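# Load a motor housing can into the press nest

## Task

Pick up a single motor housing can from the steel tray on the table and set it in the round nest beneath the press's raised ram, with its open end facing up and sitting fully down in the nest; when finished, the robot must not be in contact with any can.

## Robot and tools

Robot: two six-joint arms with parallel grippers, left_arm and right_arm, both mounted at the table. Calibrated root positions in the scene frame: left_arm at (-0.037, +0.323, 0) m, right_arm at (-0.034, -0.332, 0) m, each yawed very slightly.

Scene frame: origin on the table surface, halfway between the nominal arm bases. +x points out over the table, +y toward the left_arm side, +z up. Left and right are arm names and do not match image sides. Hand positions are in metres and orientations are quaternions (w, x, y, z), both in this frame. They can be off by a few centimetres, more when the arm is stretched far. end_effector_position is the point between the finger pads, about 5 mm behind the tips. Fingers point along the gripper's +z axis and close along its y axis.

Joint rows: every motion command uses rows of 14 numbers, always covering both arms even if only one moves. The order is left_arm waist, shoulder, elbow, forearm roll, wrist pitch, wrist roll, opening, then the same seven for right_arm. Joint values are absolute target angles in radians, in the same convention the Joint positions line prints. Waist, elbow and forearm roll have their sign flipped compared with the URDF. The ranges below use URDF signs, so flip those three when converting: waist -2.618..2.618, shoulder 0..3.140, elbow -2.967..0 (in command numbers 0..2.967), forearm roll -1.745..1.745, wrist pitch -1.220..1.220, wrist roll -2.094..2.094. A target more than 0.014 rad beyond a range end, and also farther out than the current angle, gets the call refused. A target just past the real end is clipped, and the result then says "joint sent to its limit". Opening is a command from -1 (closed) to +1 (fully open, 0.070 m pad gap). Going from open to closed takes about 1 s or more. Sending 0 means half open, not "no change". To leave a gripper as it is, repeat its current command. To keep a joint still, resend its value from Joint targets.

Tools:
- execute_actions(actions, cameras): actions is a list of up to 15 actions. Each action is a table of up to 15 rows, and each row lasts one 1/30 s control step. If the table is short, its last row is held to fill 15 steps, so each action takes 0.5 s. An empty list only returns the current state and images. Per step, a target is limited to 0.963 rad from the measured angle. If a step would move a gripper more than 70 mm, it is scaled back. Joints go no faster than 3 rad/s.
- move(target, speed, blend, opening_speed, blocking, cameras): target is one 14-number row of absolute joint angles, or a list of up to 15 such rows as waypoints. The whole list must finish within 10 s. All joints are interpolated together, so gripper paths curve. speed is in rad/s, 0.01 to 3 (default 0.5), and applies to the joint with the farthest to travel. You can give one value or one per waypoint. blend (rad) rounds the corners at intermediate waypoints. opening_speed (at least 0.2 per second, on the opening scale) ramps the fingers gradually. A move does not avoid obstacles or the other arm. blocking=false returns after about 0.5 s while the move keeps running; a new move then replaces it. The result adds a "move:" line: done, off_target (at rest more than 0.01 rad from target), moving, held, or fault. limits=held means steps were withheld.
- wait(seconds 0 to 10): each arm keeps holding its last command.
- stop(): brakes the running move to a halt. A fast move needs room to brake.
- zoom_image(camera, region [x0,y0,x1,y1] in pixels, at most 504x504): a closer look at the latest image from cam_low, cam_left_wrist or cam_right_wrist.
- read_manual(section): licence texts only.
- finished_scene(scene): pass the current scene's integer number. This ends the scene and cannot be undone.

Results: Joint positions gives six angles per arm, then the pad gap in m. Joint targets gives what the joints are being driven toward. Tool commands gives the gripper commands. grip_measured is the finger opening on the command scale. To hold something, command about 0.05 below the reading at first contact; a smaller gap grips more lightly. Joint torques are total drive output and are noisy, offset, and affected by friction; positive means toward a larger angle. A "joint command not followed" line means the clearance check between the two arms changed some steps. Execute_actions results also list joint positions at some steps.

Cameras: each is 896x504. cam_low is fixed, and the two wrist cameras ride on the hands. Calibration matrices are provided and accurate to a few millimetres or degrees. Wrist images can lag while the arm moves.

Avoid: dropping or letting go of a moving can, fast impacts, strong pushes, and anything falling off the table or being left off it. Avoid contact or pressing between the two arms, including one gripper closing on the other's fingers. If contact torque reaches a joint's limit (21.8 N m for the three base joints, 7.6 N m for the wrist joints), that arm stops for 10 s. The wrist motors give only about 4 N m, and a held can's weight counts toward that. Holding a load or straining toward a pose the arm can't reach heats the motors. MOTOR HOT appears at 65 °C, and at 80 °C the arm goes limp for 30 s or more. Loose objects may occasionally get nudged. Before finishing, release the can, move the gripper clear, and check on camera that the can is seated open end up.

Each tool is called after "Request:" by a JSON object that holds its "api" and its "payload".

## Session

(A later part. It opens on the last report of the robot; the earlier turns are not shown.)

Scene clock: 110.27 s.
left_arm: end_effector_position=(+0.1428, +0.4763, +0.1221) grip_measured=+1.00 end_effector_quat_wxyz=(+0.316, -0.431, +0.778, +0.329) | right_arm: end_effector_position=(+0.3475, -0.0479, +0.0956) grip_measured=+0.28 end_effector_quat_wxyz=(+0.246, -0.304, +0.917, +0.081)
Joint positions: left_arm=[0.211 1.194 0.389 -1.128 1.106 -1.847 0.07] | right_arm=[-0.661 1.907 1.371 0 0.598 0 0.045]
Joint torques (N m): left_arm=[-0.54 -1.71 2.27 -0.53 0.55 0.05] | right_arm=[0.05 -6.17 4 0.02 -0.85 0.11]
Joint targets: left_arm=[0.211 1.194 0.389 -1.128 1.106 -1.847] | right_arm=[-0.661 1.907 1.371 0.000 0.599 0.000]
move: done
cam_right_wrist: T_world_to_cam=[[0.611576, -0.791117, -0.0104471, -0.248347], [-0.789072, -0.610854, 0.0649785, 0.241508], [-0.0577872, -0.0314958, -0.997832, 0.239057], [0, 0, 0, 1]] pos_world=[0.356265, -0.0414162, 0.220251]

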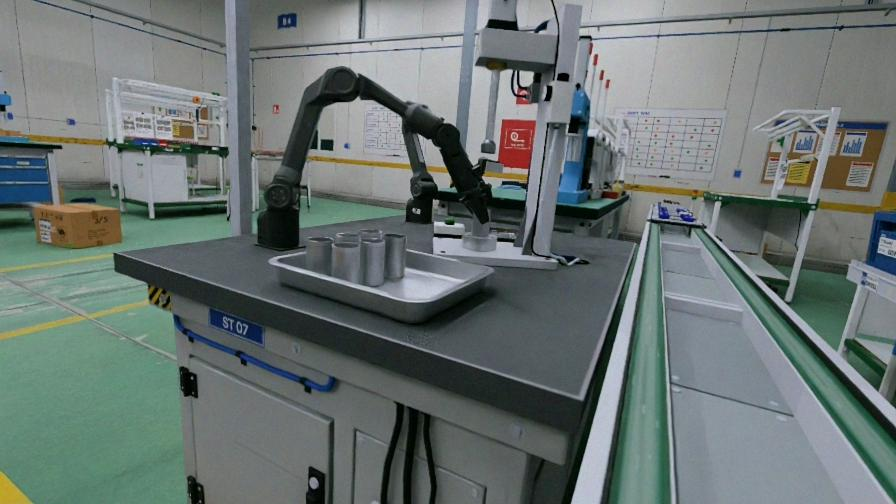

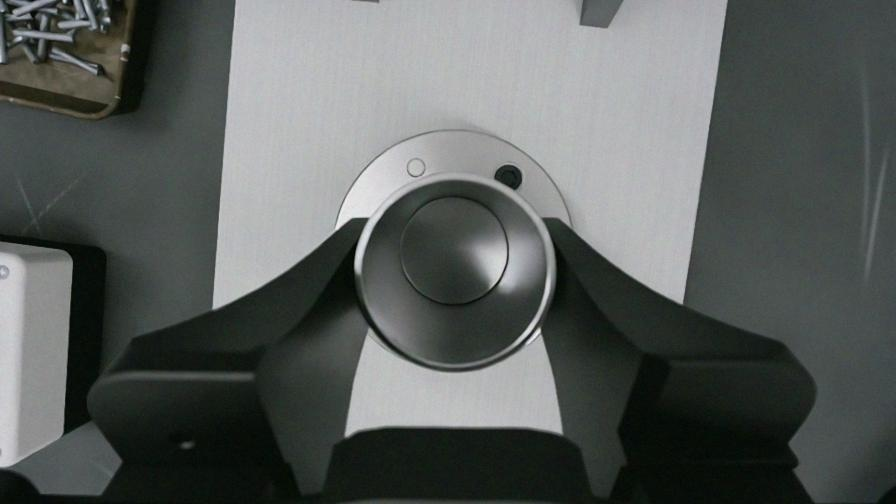

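Request:
{"api": "move", "payload": {"target": [0.211,1.194,0.389,-1.128,1.106,-1.847,1,-0.6607,1.9201,1.3495,0,0.5638,0,0.22], "speed": 0.06, "cameras": ["cam_low","cam_right_wrist"]}}

Request:
{"api": "zoom_image", "payload": {"camera": "cam_low", "region": [455, 200, 505, 255]}}

Scene clock: 119.40 s.
left_arm: end_effector_position=(+0.1428, +0.4763, +0.1221) grip_measured=+1.00 end_effector_quat_wxyz=(+0.316, -0.431, +0.778, +0.329) | right_arm: end_effector_position=(+0.3478, -0.0477, +0.0861) grip_measured=+0.28 end_effector_quat_wxyz=(+0.246, -0.304, +0.917, +0.081)
Joint positions: left_arm=[0.211 1.194 0.389 -1.128 1.106 -1.847 0.07] | right_arm=[-0.661 1.92 1.35 0 0.563 0 0.045]
Joint torques (N m): left_arm=[-0.48 -1.77 2.3 -0.54 0.56 0.03] | right_arm=[0.3 -5.89 3.64 0.22 -1.13 0.11]
Joint targets: left_arm=[0.211 1.194 0.389 -1.128 1.106 -1.847] | right_arm=[-0.661 1.920 1.349 0.000 0.564 0.000]
move: done
cam_right_wrist: T_world_to_cam=[[0.611648, -0.791062, -0.0104374, -0.248515], [-0.789075, -0.610956, 0.0639752, 0.242551], [-0.0569851, -0.0308944, -0.997897, 0.229345], [0, 0, 0, 1]] pos_world=[0.356464, -0.0413173, 0.210752]

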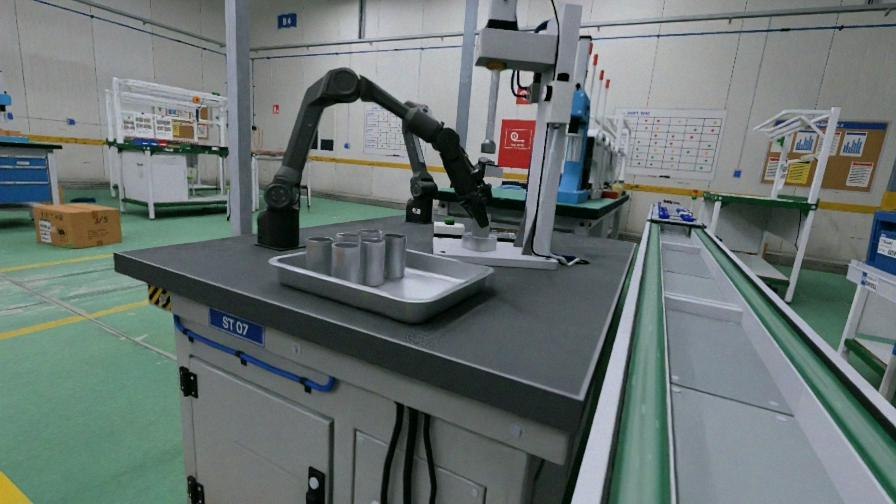

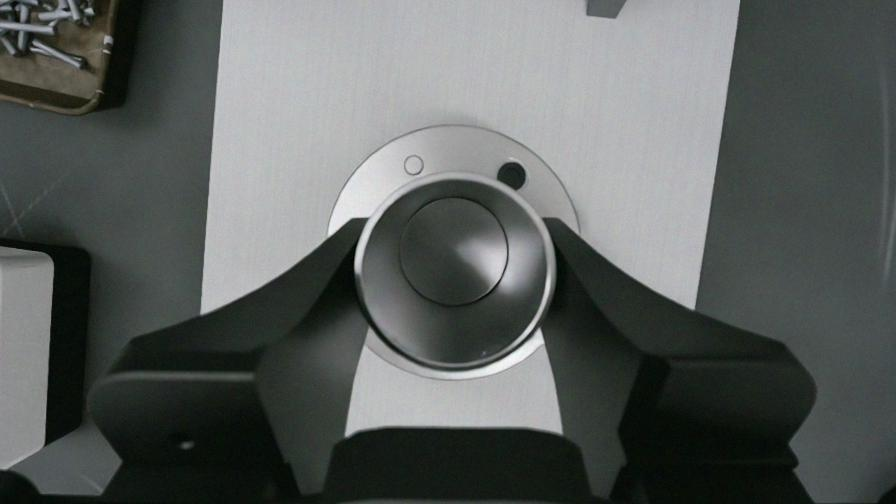

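Scaled by 9.164 (camera's finer frame: 1280x720).

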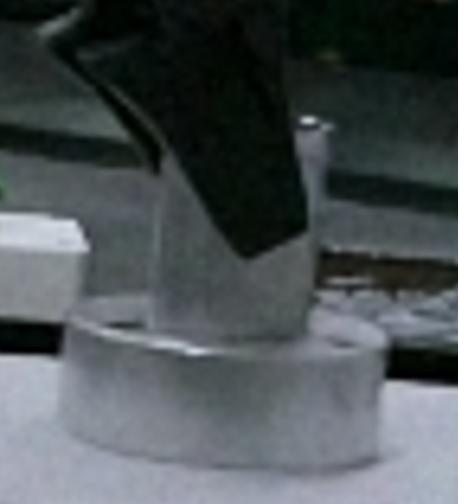

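Request:
{"api": "move", "payload": {"target": [0.211,1.194,0.389,-1.128,1.106,-1.847,1,-0.6607,1.9282,1.3365,0,0.5427,0,0.22], "speed": 0.06, "cameras": ["cam_right_wrist"]}}

Scene clock: 123.23 s.
left_arm: end_effector_position=(+0.1428, +0.4763, +0.1221) grip_measured=+1.00 end_effector_quat_wxyz=(+0.316, -0.431, +0.778, +0.329) | right_arm: end_effector_position=(+0.3481, -0.0475, +0.0828) grip_measured=+0.28 end_effector_quat_wxyz=(+0.248, -0.304, +0.916, +0.082)
Joint positions: left_arm=[0.211 1.194 0.389 -1.128 1.106 -1.847 0.07] | right_arm=[-0.661 1.924 1.339 0 0.544 0 0.045]
Joint torques (N m): left_arm=[-0.44 -1.81 2.33 -0.55 0.55 0.02] | right_arm=[0.44 -1.55 2.04 0.32 -1.99 0.06]
Joint targets: left_arm=[0.211 1.194 0.389 -1.128 1.106 -1.847] | right_arm=[-0.661 1.928 1.337 0.000 0.543 0.000]
move: done
cam_right_wrist: T_world_to_cam=[[0.611677, -0.791041, -0.0102657, -0.24855], [-0.789324, -0.611118, 0.059177, 0.243605], [-0.053085, -0.0280942, -0.998195, 0.22493], [0, 0, 0, 1]] pos_world=[0.356256, -0.0414228, 0.207557]

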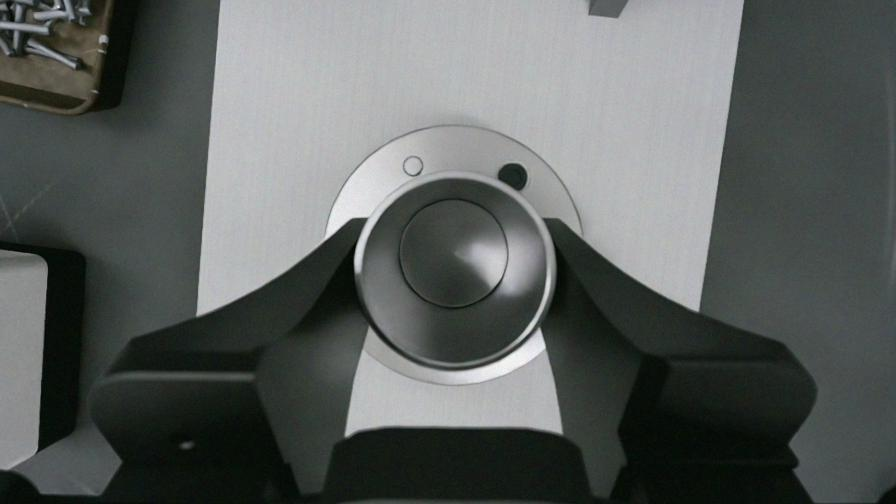

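Request:
{"api": "zoom_image", "payload": {"camera": "cam_right_wrist", "region": [320, 110, 600, 400]}}

Request:
{"api": "wait", "payload": {"seconds": 0.5, "cameras": ["cam_low"]}}

Request:
{"api": "zoom_image", "payload": {"camera": "cam_low", "region": [455, 200, 505, 255]}}

Scaled by 1.738 (camera's finer frame: 1280x720).

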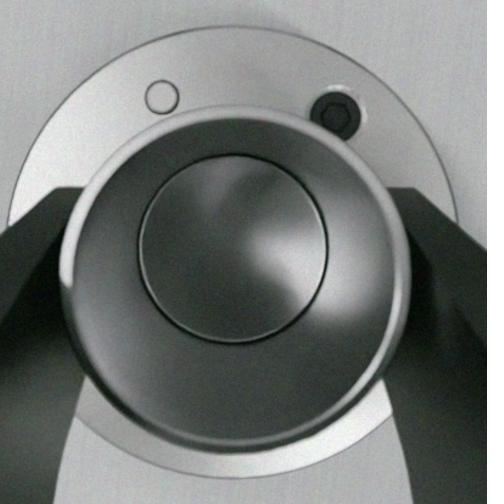

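Scene clock: 127.23 s.
left_arm: end_effector_position=(+0.1428, +0.4763, +0.1221) grip_measured=+1.00 end_effector_quat_wxyz=(+0.316, -0.431, +0.778, +0.329) | right_arm: end_effector_position=(+0.3478, -0.0477, +0.0801) grip_measured=+0.28 end_effector_quat_wxyz=(+0.246, -0.304, +0.917, +0.081)
Joint positions: left_arm=[0.211 1.194 0.389 -1.128 1.106 -1.847 0.07] | right_arm=[-0.661 1.928 1.337 0 0.542 0 0.045]
Joint torques (N m): left_arm=[-0.39 -1.85 2.35 -0.56 0.55 0] | right_arm=[0.76 0.54 -2.16 0.37 0.73 0.21]
Joint targets: left_arm=[0.211 1.194 0.389 -1.128 1.106 -1.847] | right_arm=[-0.661 1.928 1.337 0.000 0.543 0.000]
Tool commands: left_gripper/opening=+1.0 right_gripper/opening=+0.22
wait: 0.50 s; at rest from the start

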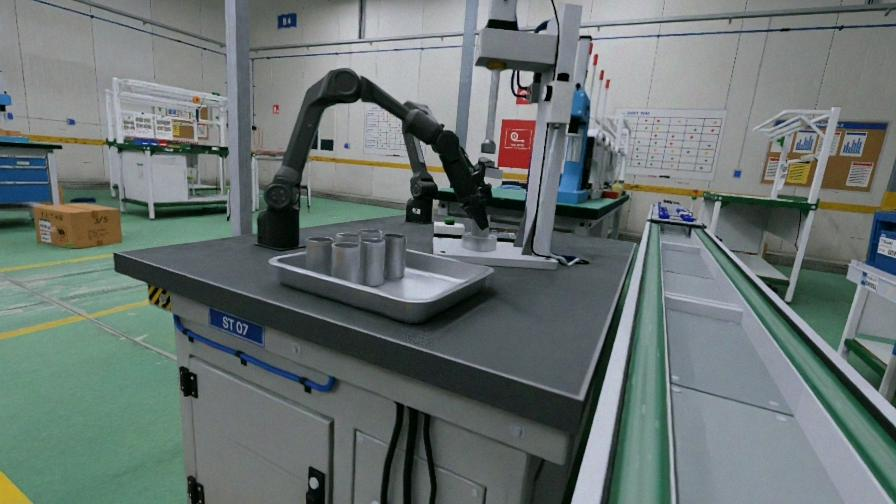

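Scaled by 9.164 (camera's finer frame: 1280x720).

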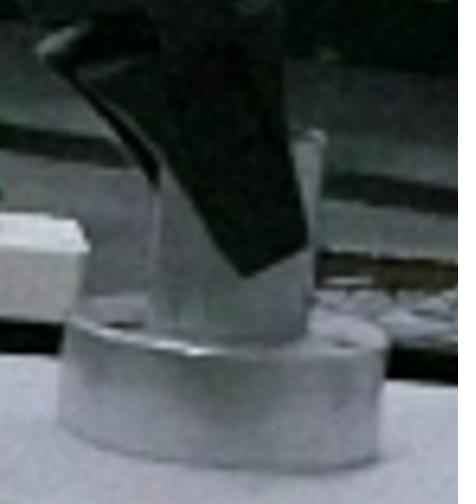

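Request:
{"api": "move", "payload": {"target": [0.211,1.194,0.389,-1.128,1.106,-1.847,1,-0.6607,1.9282,1.3365,0,0.5427,0,0.75], "opening_speed": 0.5}}

Request:
{"api": "zoom_image", "payload": {"camera": "cam_right_wrist", "region": [320, 110, 600, 400]}}

Request:
{"api": "zoom_image", "payload": {"camera": "cam_low", "region": [455, 200, 505, 255]}}

Scene clock: 131.80 s.
left_arm: end_effector_position=(+0.1428, +0.4763, +0.1221) grip_measured=+1.00 end_effector_quat_wxyz=(+0.316, -0.431, +0.778, +0.329) | right_arm: end_effector_position=(+0.3478, -0.0484, +0.0796) grip_measured=+0.75 end_effector_quat_wxyz=(+0.245, -0.303, +0.917, +0.081)
Joint positions: left_arm=[0.211 1.194 0.389 -1.128 1.106 -1.847 0.07] | right_arm=[-0.66 1.929 1.336 0 0.543 0 0.061]
Joint torques (N m): left_arm=[-0.33 -1.91 2.38 -0.57 0.54 -0.02] | right_arm=[-0.99 -6.3 4.44 -0.15 -1 0.17]
Joint targets: left_arm=[0.211 1.194 0.389 -1.128 1.106 -1.847] | right_arm=[-0.661 1.928 1.337 0.000 0.543 0.000]
move: done
cam_right_wrist: T_world_to_cam=[[0.610826, -0.791697, -0.0103974, -0.248843], [-0.789594, -0.61007, 0.0659931, 0.242633], [-0.0585897, -0.0321005, -0.997766, 0.223348], [0, 0, 0, 1]] pos_world=[0.356667, -0.0418159, 0.20425]

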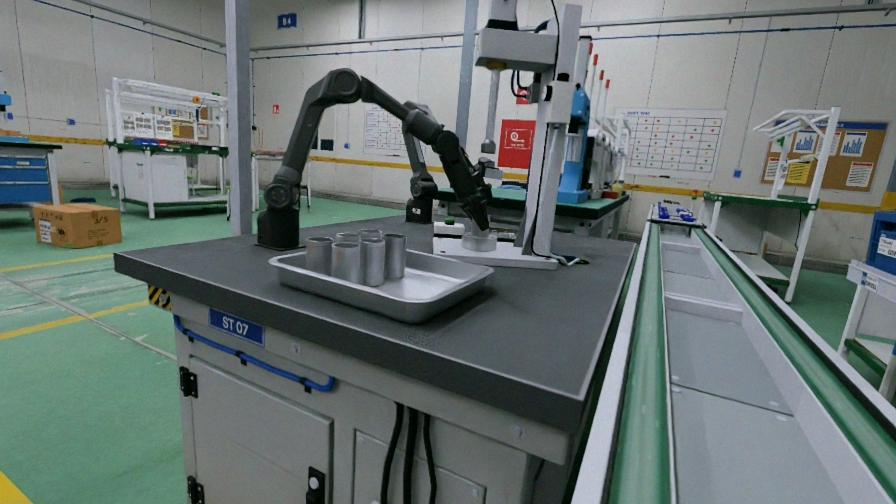

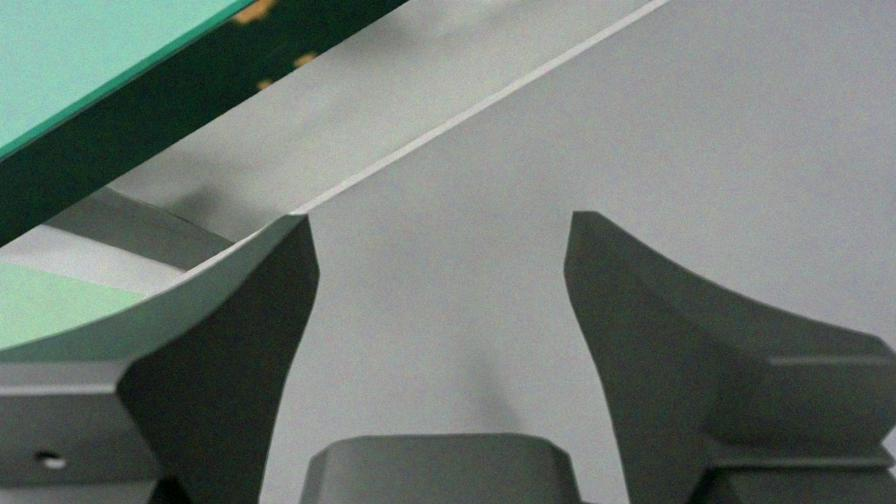

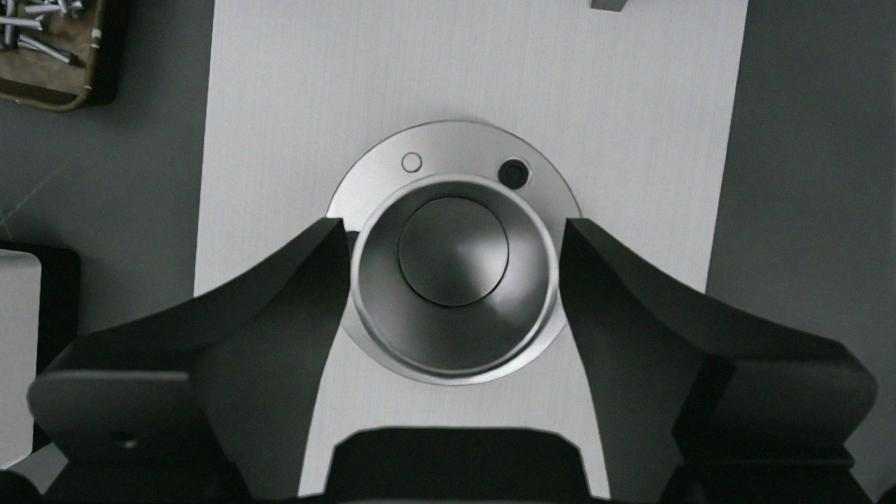

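Scaled by 1.738 (camera's finer frame: 1280x720).

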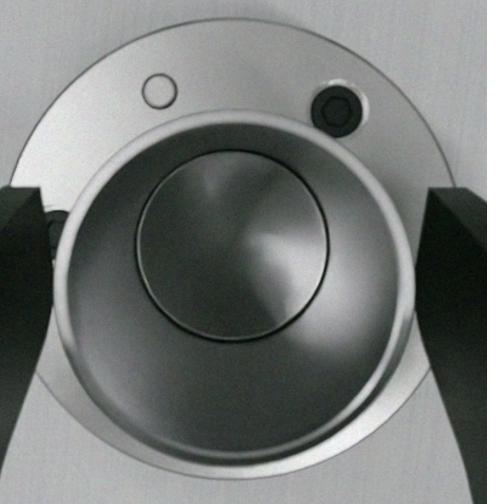

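Scaled by 9.164 (camera's finer frame: 1280x720).

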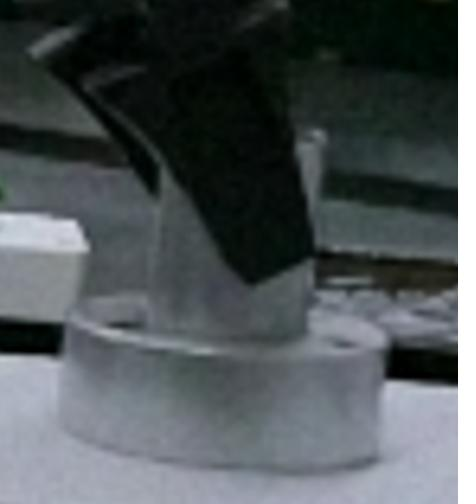

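Request:
{"api": "move", "payload": {"target": [[0.211,1.194,0.389,-1.128,1.106,-1.847,1,-0.6607,1.8086,1.1615,0,0.4873,0,0.75],[0.211,1.194,0.389,-1.128,1.106,-1.847,1,-0.6607,1.6891,0.9865,0,0.4318,0,0.75],[0.211,1.194,0.389,-1.128,1.106,-1.847,1,-0.6607,1.552,1.161,0,0.7434,0,0.75]], "speed": 0.4, "blend": [0.03,0.02,0]}}

Request:
{"api": "zoom_image", "payload": {"camera": "cam_right_wrist", "region": [270, 0, 670, 300]}}

Request:
{"api": "zoom_image", "payload": {"camera": "cam_low", "region": [455, 200, 505, 255]}}

Scene clock: 145.07 s.
left_arm: end_effector_position=(+0.1428, +0.4763, +0.1221) grip_measured=+1.00 end_effector_quat_wxyz=(+0.316, -0.431, +0.778, +0.329) | right_arm: end_effector_position=(+0.2791, -0.0993, +0.1612) grip_measured=+0.75 end_effector_quat_wxyz=(+0.247, -0.303, +0.917, +0.082)
Joint positions: left_arm=[0.211 1.194 0.389 -1.128 1.106 -1.847 0.07] | right_arm=[-0.66 1.55 1.163 0 0.744 0 0.061]
Joint torques (N m): left_arm=[-0.26 -1.97 2.42 -0.59 0.53 -0.04] | right_arm=[-0.93 -3.38 3.13 -0.04 -1.02 0.1]
Joint targets: left_arm=[0.211 1.194 0.389 -1.128 1.106 -1.847] | right_arm=[-0.661 1.552 1.161 0.000 0.743 0.000]
move: done
cam_right_wrist: T_world_to_cam=[[0.610781, -0.791732, -0.010354, -0.246404], [-0.789867, -0.610151, 0.0618518, 0.152636], [-0.0552875, -0.0295996, -0.998032, 0.298434], [0, 0, 0, 1]] pos_world=[0.287561, -0.0931209, 0.285854]

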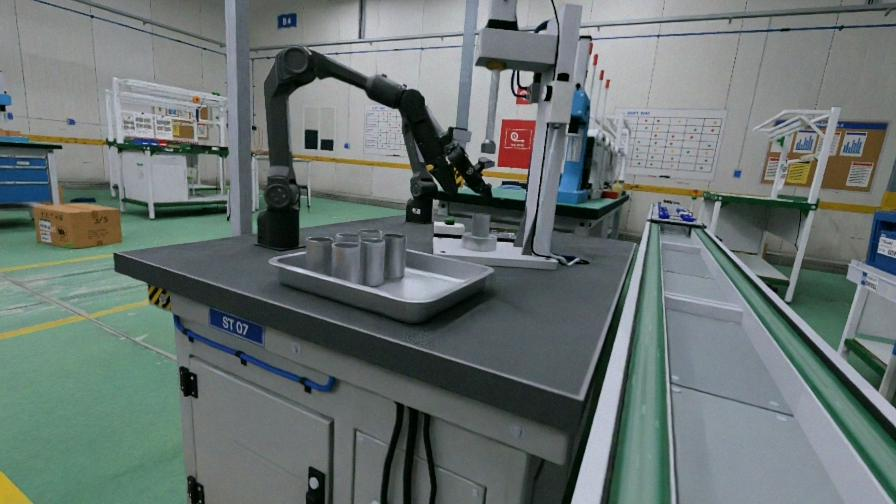

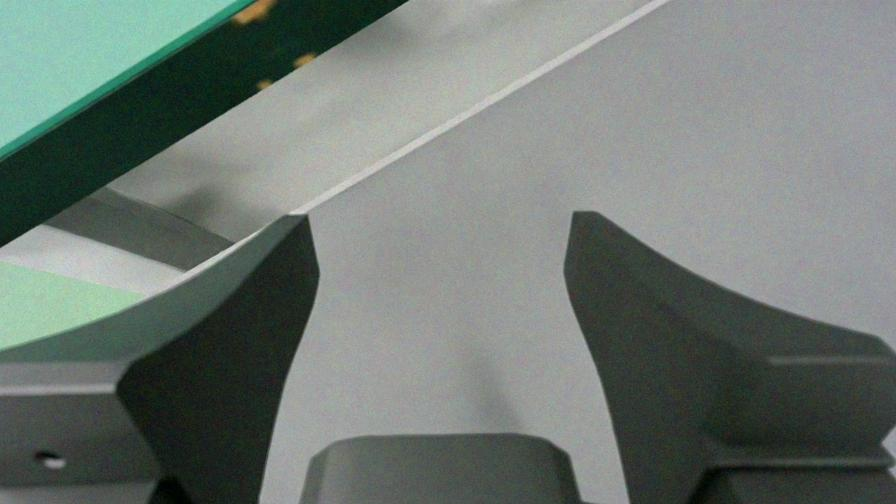

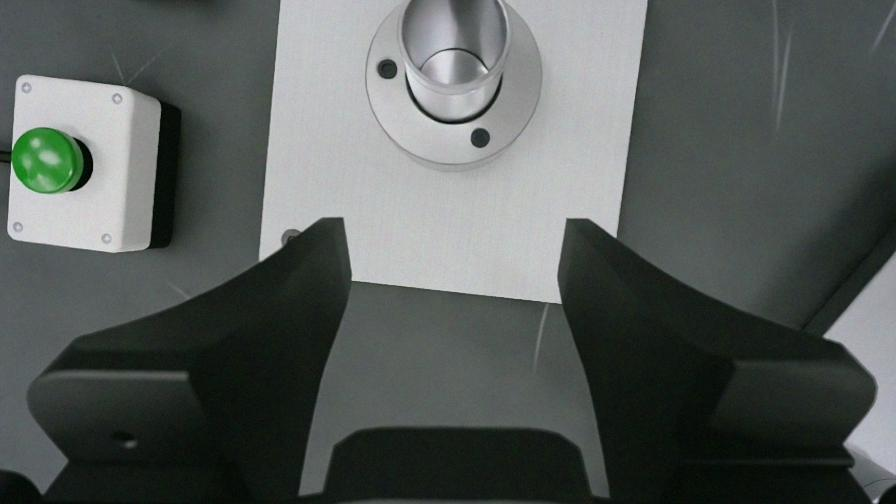

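Scaled by 1.260 (camera's finer frame: 1280x720).

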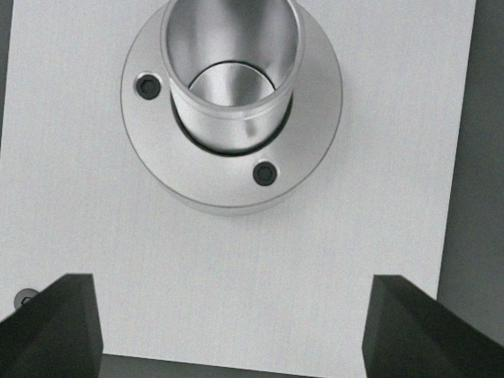

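Scaled by 9.164 (camera's finer frame: 1280x720).

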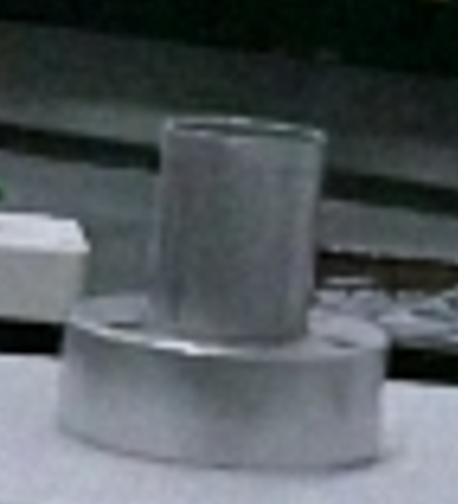

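Request:
{"api": "zoom_image", "payload": {"camera": "cam_low", "region": [350, 225, 420, 295]}}

Request:
{"api": "zoom_image", "payload": {"camera": "cam_right_wrist", "region": [350, 0, 560, 180]}}

Scaled by 7.200 (camera's finer frame: 1280x720).

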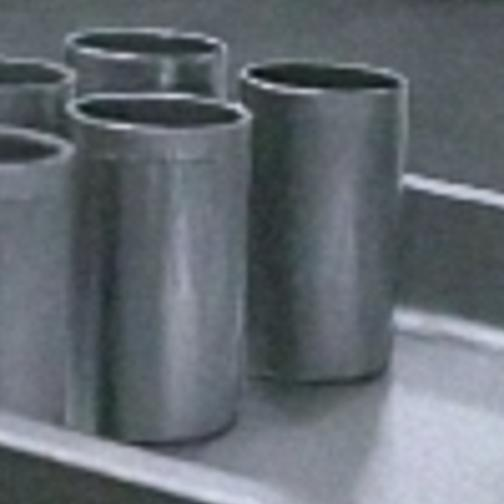

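Scaled by 2.400 (camera's finer frame: 1280x720).

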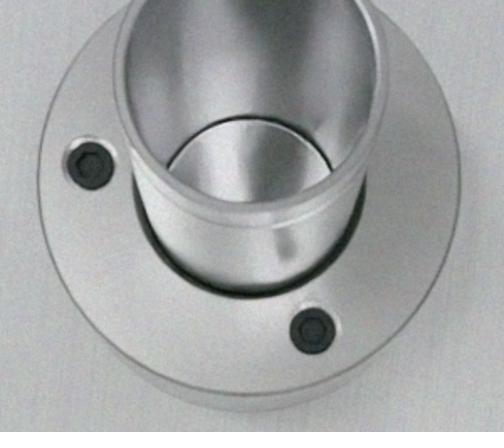

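Request:
{"api": "move", "payload": {"target": [[0.211,1.194,0.389,-1.128,1.106,-1.847,1,-0.6594,1.6103,0.5633,0,-0.6107,0,0.15],[0.211,1.194,0.389,-1.128,1.106,-1.847,1,-0.6594,1.7789,0.7760,0,-0.5666,0,0.15]], "speed": [0.6,0.2]}}

Request:
{"api": "zoom_image", "payload": {"camera": "cam_low", "region": [430, 120, 550, 255]}}

Scene clock: 164.23 s.
left_arm: end_effector_position=(+0.1428, +0.4763, +0.1221) grip_measured=+1.00 end_effector_quat_wxyz=(+0.316, -0.431, +0.778, +0.329) | right_arm: end_effector_position=(+0.3472, -0.0487, +0.1300) grip_measured=+0.15 end_effector_quat_wxyz=(+0.545, -0.257, +0.778, +0.180)
Joint positions: left_arm=[0.211 1.194 0.389 -1.128 1.106 -1.847 0.07] | right_arm=[-0.66 1.78 0.778 0 -0.567 0 0.04]
Joint torques (N m): left_arm=[-0.17 -2.06 2.45 -0.61 0.52 -0.04] | right_arm=[-0.23 -5.13 2.59 0.07 -1.29 0.13]
Joint targets: left_arm=[0.211 1.194 0.389 -1.128 1.106 -1.847] | right_arm=[-0.659 1.779 0.776 0.000 -0.567 0.000]
move: done
cam_right_wrist: T_world_to_cam=[[0.612653, -0.790342, 0.00405798, -0.250748], [-0.635422, -0.495603, -0.592129, 0.276296], [0.469995, 0.360191, -0.805833, 0.0843008], [0, 0, 0, 1]] pos_world=[0.289565, -0.0916082, 0.232553]

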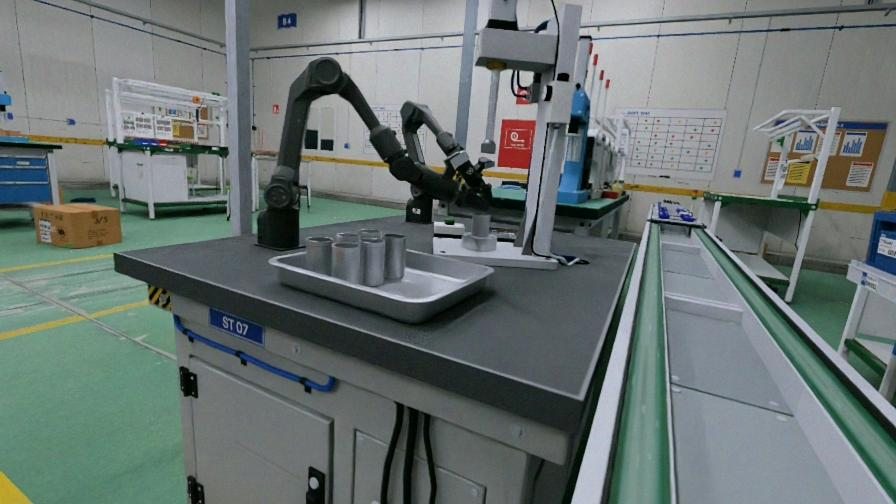

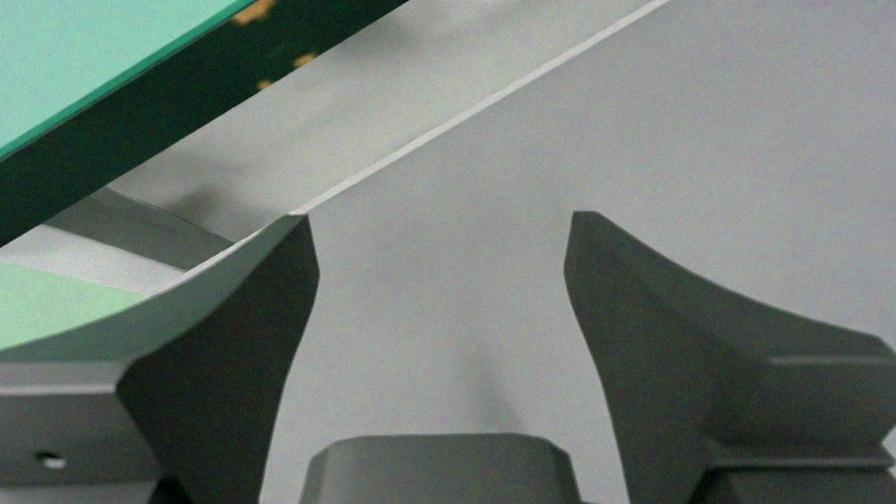

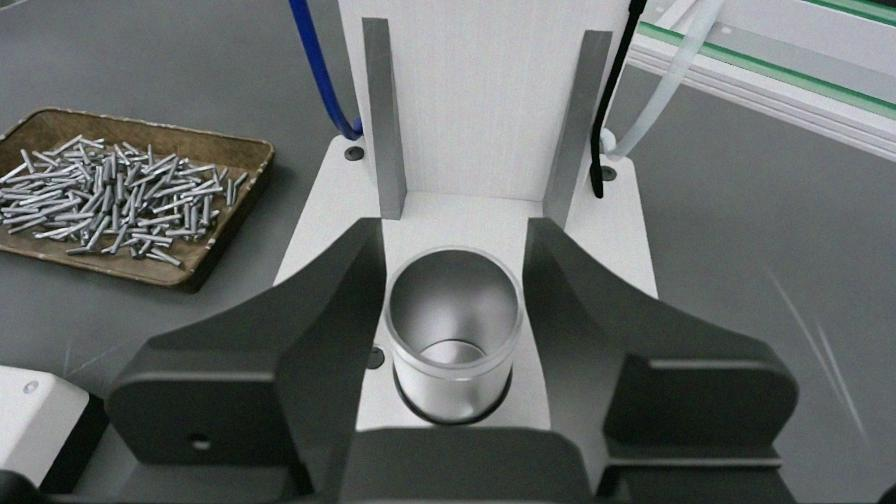

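Scaled by 3.733 (camera's finer frame: 1280x720).

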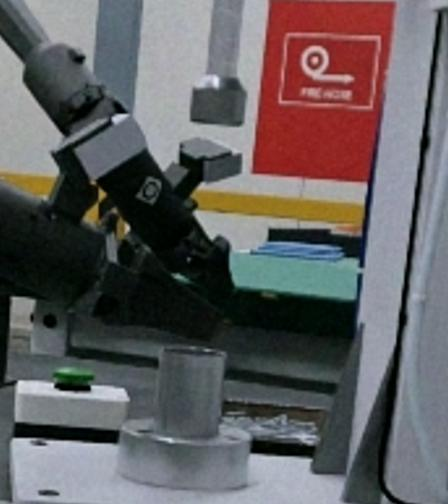

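Request:
{"api": "move", "payload": {"target": [[0.211,1.194,0.389,-1.128,1.106,-1.847,1,-0.6594,1.8287,0.8207,0,-0.5717,0,0.15],[0.211,1.194,0.389,-1.128,1.106,-1.847,1,-0.6594,1.8522,0.8119,0,-0.6040,0,0.15]], "speed": [0.2,0.05]}}

Request:
{"api": "zoom_image", "payload": {"camera": "cam_right_wrist", "region": [320, 200, 600, 430]}}

Request:
{"api": "zoom_image", "payload": {"camera": "cam_low", "region": [455, 200, 505, 255]}}

Scene clock: 171.67 s.
left_arm: end_effector_position=(+0.1428, +0.4763, +0.1221) grip_measured=+1.00 end_effector_quat_wxyz=(+0.316, -0.431, +0.778, +0.329) | right_arm: end_effector_position=(+0.3577, -0.0410, +0.1191) grip_measured=+0.15 end_effector_quat_wxyz=(+0.548, -0.256, +0.775, +0.181)
Joint positions: left_arm=[0.211 1.194 0.389 -1.128 1.106 -1.847 0.07] | right_arm=[-0.66 1.85 0.815 0 -0.608 0 0.04]
Joint torques (N m): left_arm=[-0.12 -2.11 2.48 -0.62 0.52 -0.04] | right_arm=[-0.24 -1.69 0 0.13 0.6 0.14]
Joint targets: left_arm=[0.211 1.194 0.389 -1.128 1.106 -1.847] | right_arm=[-0.659 1.852 0.812 0.000 -0.604 0.000]
move: done
cam_right_wrist: T_world_to_cam=[[0.612624, -0.790363, 0.00429476, -0.250919], [-0.631282, -0.492573, -0.599045, 0.279736], [0.475579, 0.364279, -0.800704, 0.0653131], [0, 0, 0, 1]] pos_world=[0.29925, -0.0843192, 0.220948]

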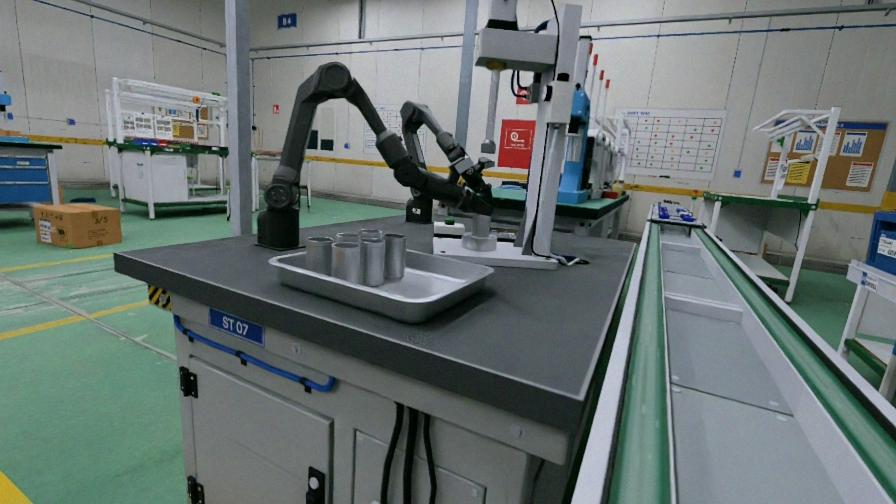

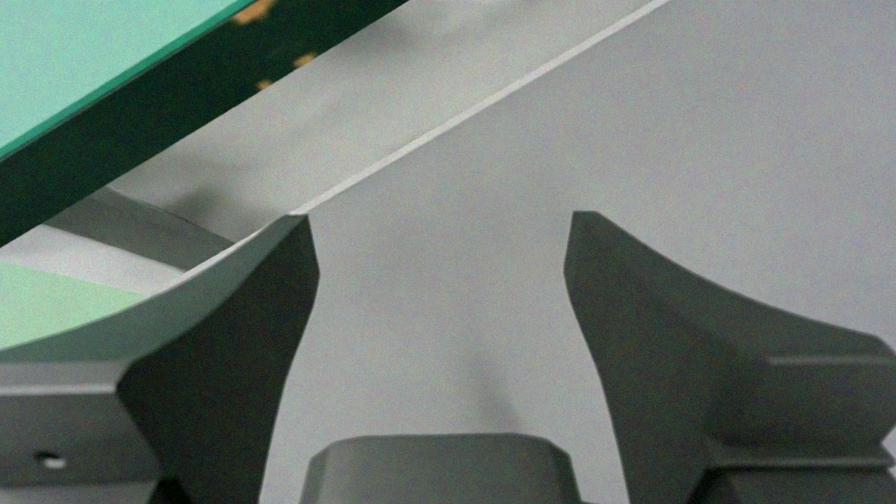

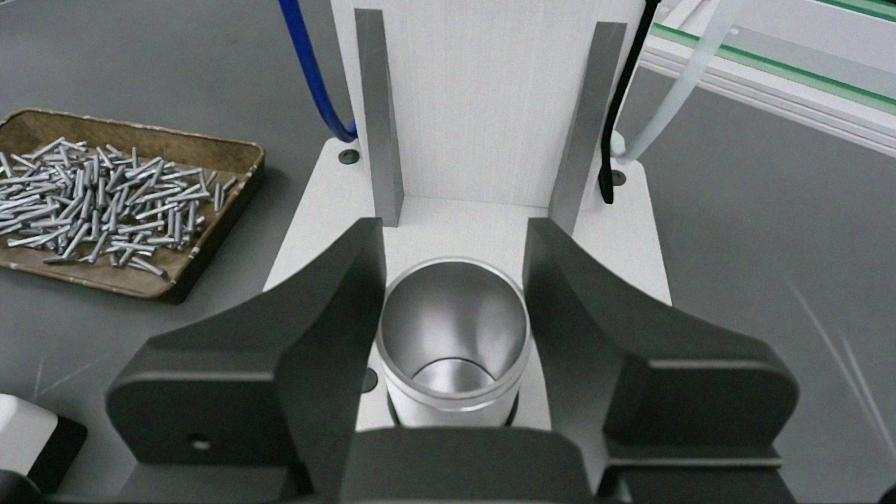

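Scaled by 1.800 (camera's finer frame: 1280x720).

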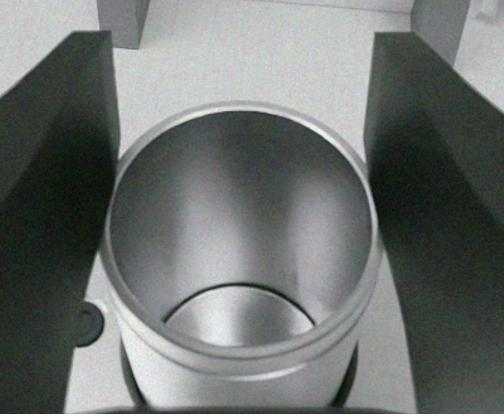

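Scaled by 9.164 (camera's finer frame: 1280x720).

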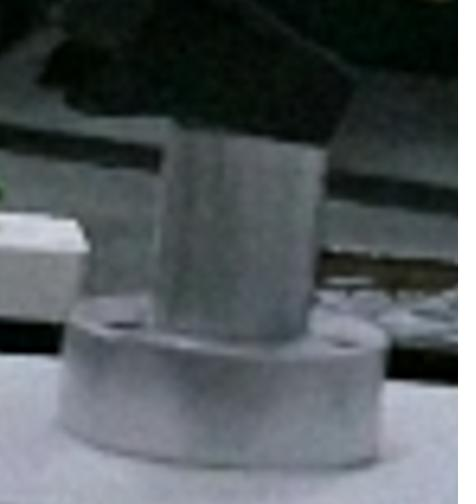

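Request:
{"api": "wait", "payload": {"seconds": 2, "cameras": ["cam_low","cam_right_wrist"]}}

Request:
{"api": "zoom_image", "payload": {"camera": "cam_low", "region": [455, 200, 505, 255]}}

Request:
{"api": "zoom_image", "payload": {"camera": "cam_right_wrist", "region": [320, 200, 600, 430]}}

Scene clock: 175.17 s.
left_arm: end_effector_position=(+0.1428, +0.4763, +0.1221) grip_measured=+1.00 end_effector_quat_wxyz=(+0.316, -0.431, +0.778, +0.329) | right_arm: end_effector_position=(+0.3569, -0.0415, +0.1167) grip_measured=+0.15 end_effector_quat_wxyz=(+0.545, -0.257, +0.777, +0.180)
Joint positions: left_arm=[0.211 1.194 0.389 -1.128 1.106 -1.847 0.07] | right_arm=[-0.66 1.851 0.812 0 -0.605 0 0.04]
Joint torques (N m): left_arm=[-0.06 -2.14 2.5 -0.63 0.51 -0.03] | right_arm=[-0.27 3.44 -5.63 0.13 4.42 0.16]
Joint targets: left_arm=[0.211 1.194 0.389 -1.128 1.106 -1.847] | right_arm=[-0.659 1.852 0.812 0.000 -0.604 0.000]
Tool commands: left_gripper/opening=+1.0 right_gripper/opening=+0.15
wait: 2.00 s; at rest from the start
cam_right_wrist: T_world_to_cam=[[0.612667, -0.790331, 0.00405124, -0.250965], [-0.634679, -0.495047, -0.593389, 0.278018], [0.470979, 0.360979, -0.804905, 0.0659232], [0, 0, 0, 1]] pos_world=[0.299162, -0.0845103, 0.219052]

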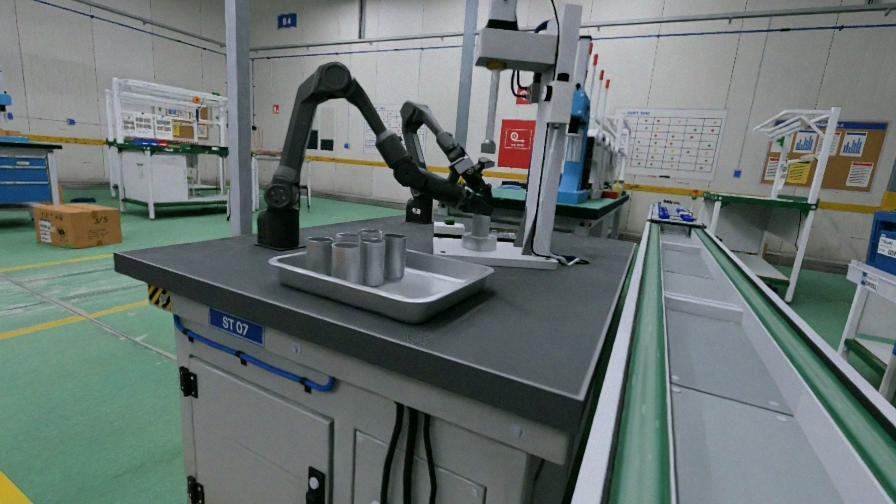

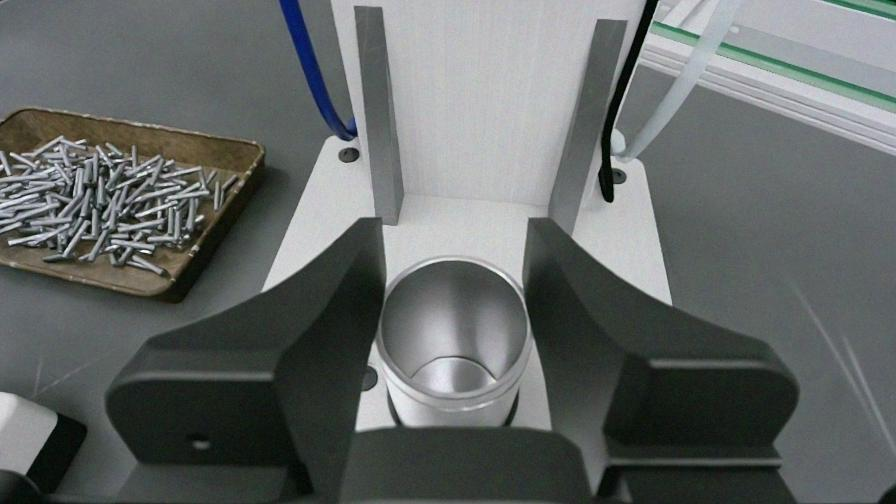

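Scaled by 9.164 (camera's finer frame: 1280x720).

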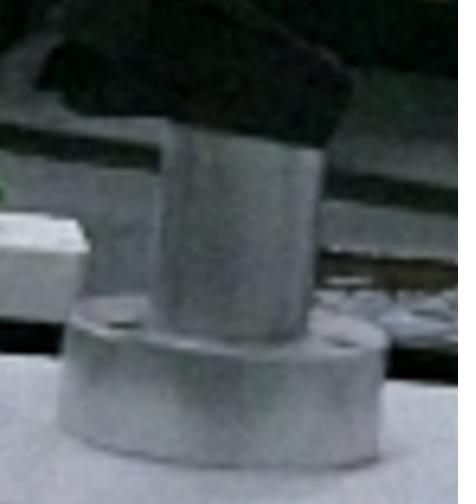

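Scaled by 1.800 (camera's finer frame: 1280x720).

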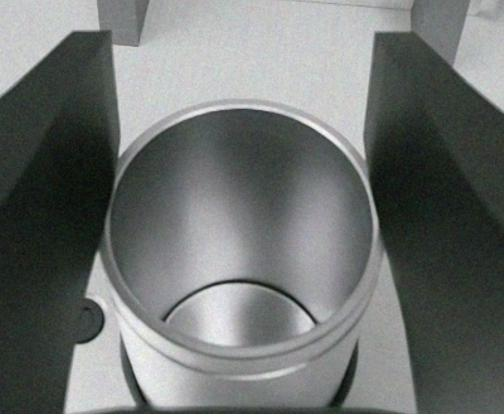

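Request:
{"api": "move", "payload": {"target": [[0.211,1.194,0.389,-1.128,1.106,-1.847,1,-0.6594,1.8287,0.8207,0,-0.5717,0,0.15],[0.211,1.194,0.389,-1.128,1.106,-1.847,1,-0.6594,1.6103,0.5633,0,-0.6107,0,0.15]], "speed": [0.1,0.5]}}

Request:
{"api": "zoom_image", "payload": {"camera": "cam_low", "region": [455, 200, 505, 255]}}

Request:
{"api": "zoom_image", "payload": {"camera": "cam_right_wrist", "region": [320, 100, 600, 330]}}

Scene clock: 179.40 s.
left_arm: end_effector_position=(+0.1428, +0.4763, +0.1221) grip_measured=+1.00 end_effector_quat_wxyz=(+0.316, -0.431, +0.778, +0.329) | right_arm: end_effector_position=(+0.3027, -0.0818, +0.1346) grip_measured=+0.15 end_effector_quat_wxyz=(+0.544, -0.257, +0.778, +0.180)
Joint positions: left_arm=[0.211 1.194 0.389 -1.128 1.106 -1.847 0.07] | right_arm=[-0.66 1.61 0.562 0 -0.611 0 0.04]
Joint torques (N m): left_arm=[-0.01 -2.2 2.53 -0.64 0.5 -0.02] | right_arm=[-0.31 -2.95 3.8 -0.15 -1.53 0.15]
Joint targets: left_arm=[0.211 1.194 0.389 -1.128 1.106 -1.847] | right_arm=[-0.659 1.610 0.563 0.000 -0.611 0.000]
move: done
cam_right_wrist: T_world_to_cam=[[0.612664, -0.790334, 0.00398963, -0.249553], [-0.636151, -0.496125, -0.590907, 0.234388], [0.468993, 0.359489, -0.80673, 0.121176], [0, 0, 0, 1]] pos_world=[0.245168, -0.124506, 0.237253]

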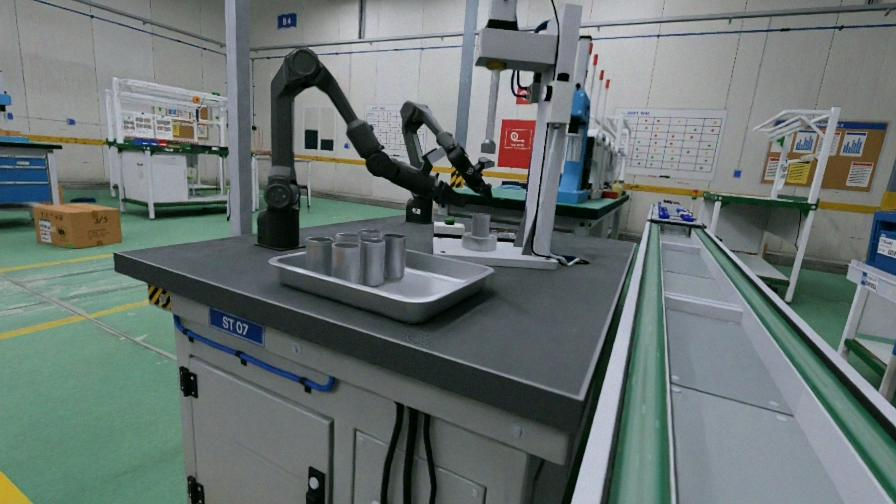

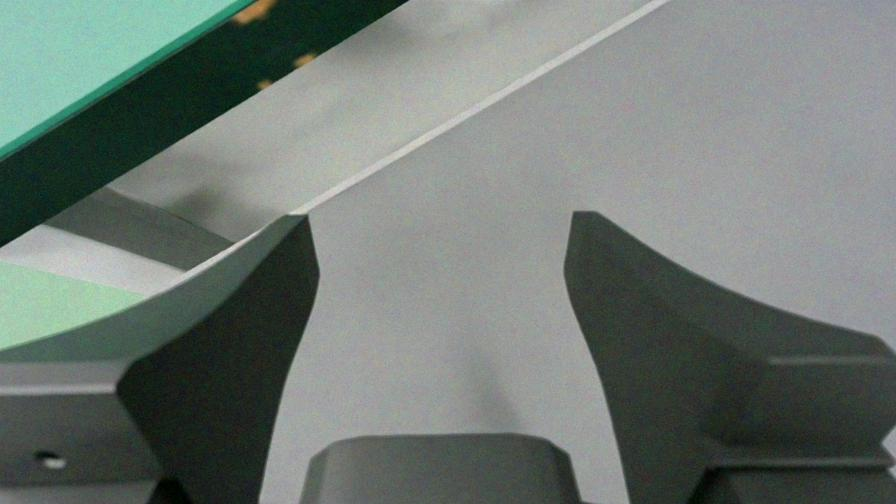

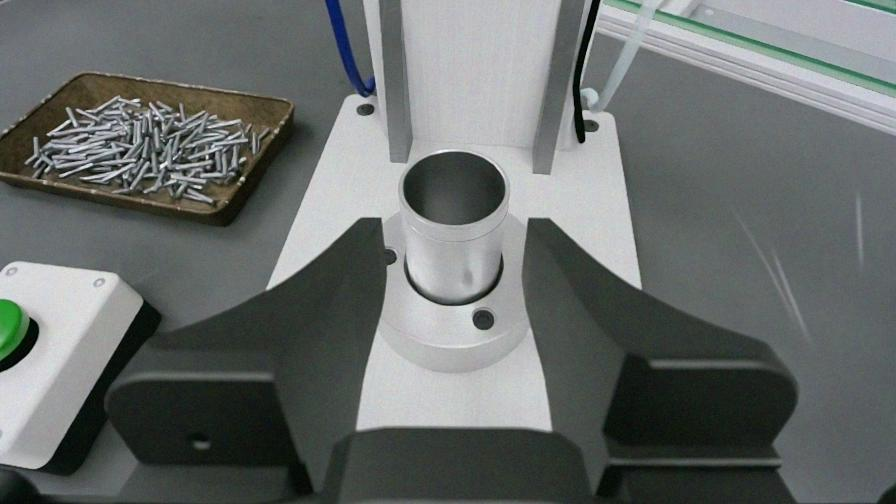

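Scaled by 9.164 (camera's finer frame: 1280x720).

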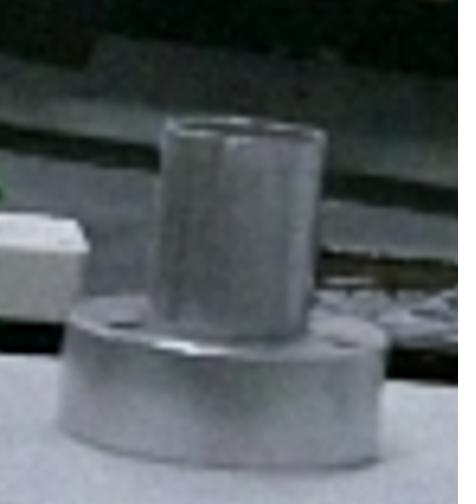

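Scaled by 1.800 (camera's finer frame: 1280x720).

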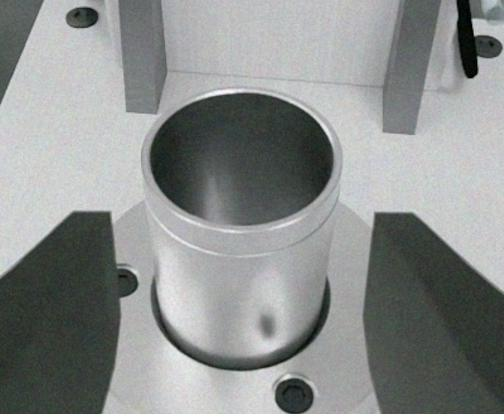

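Unchanged after the press; it's seated.

Request:
{"api": "finished_scene", "payload": {"scene": 1}}

The scene is finished: the task was done.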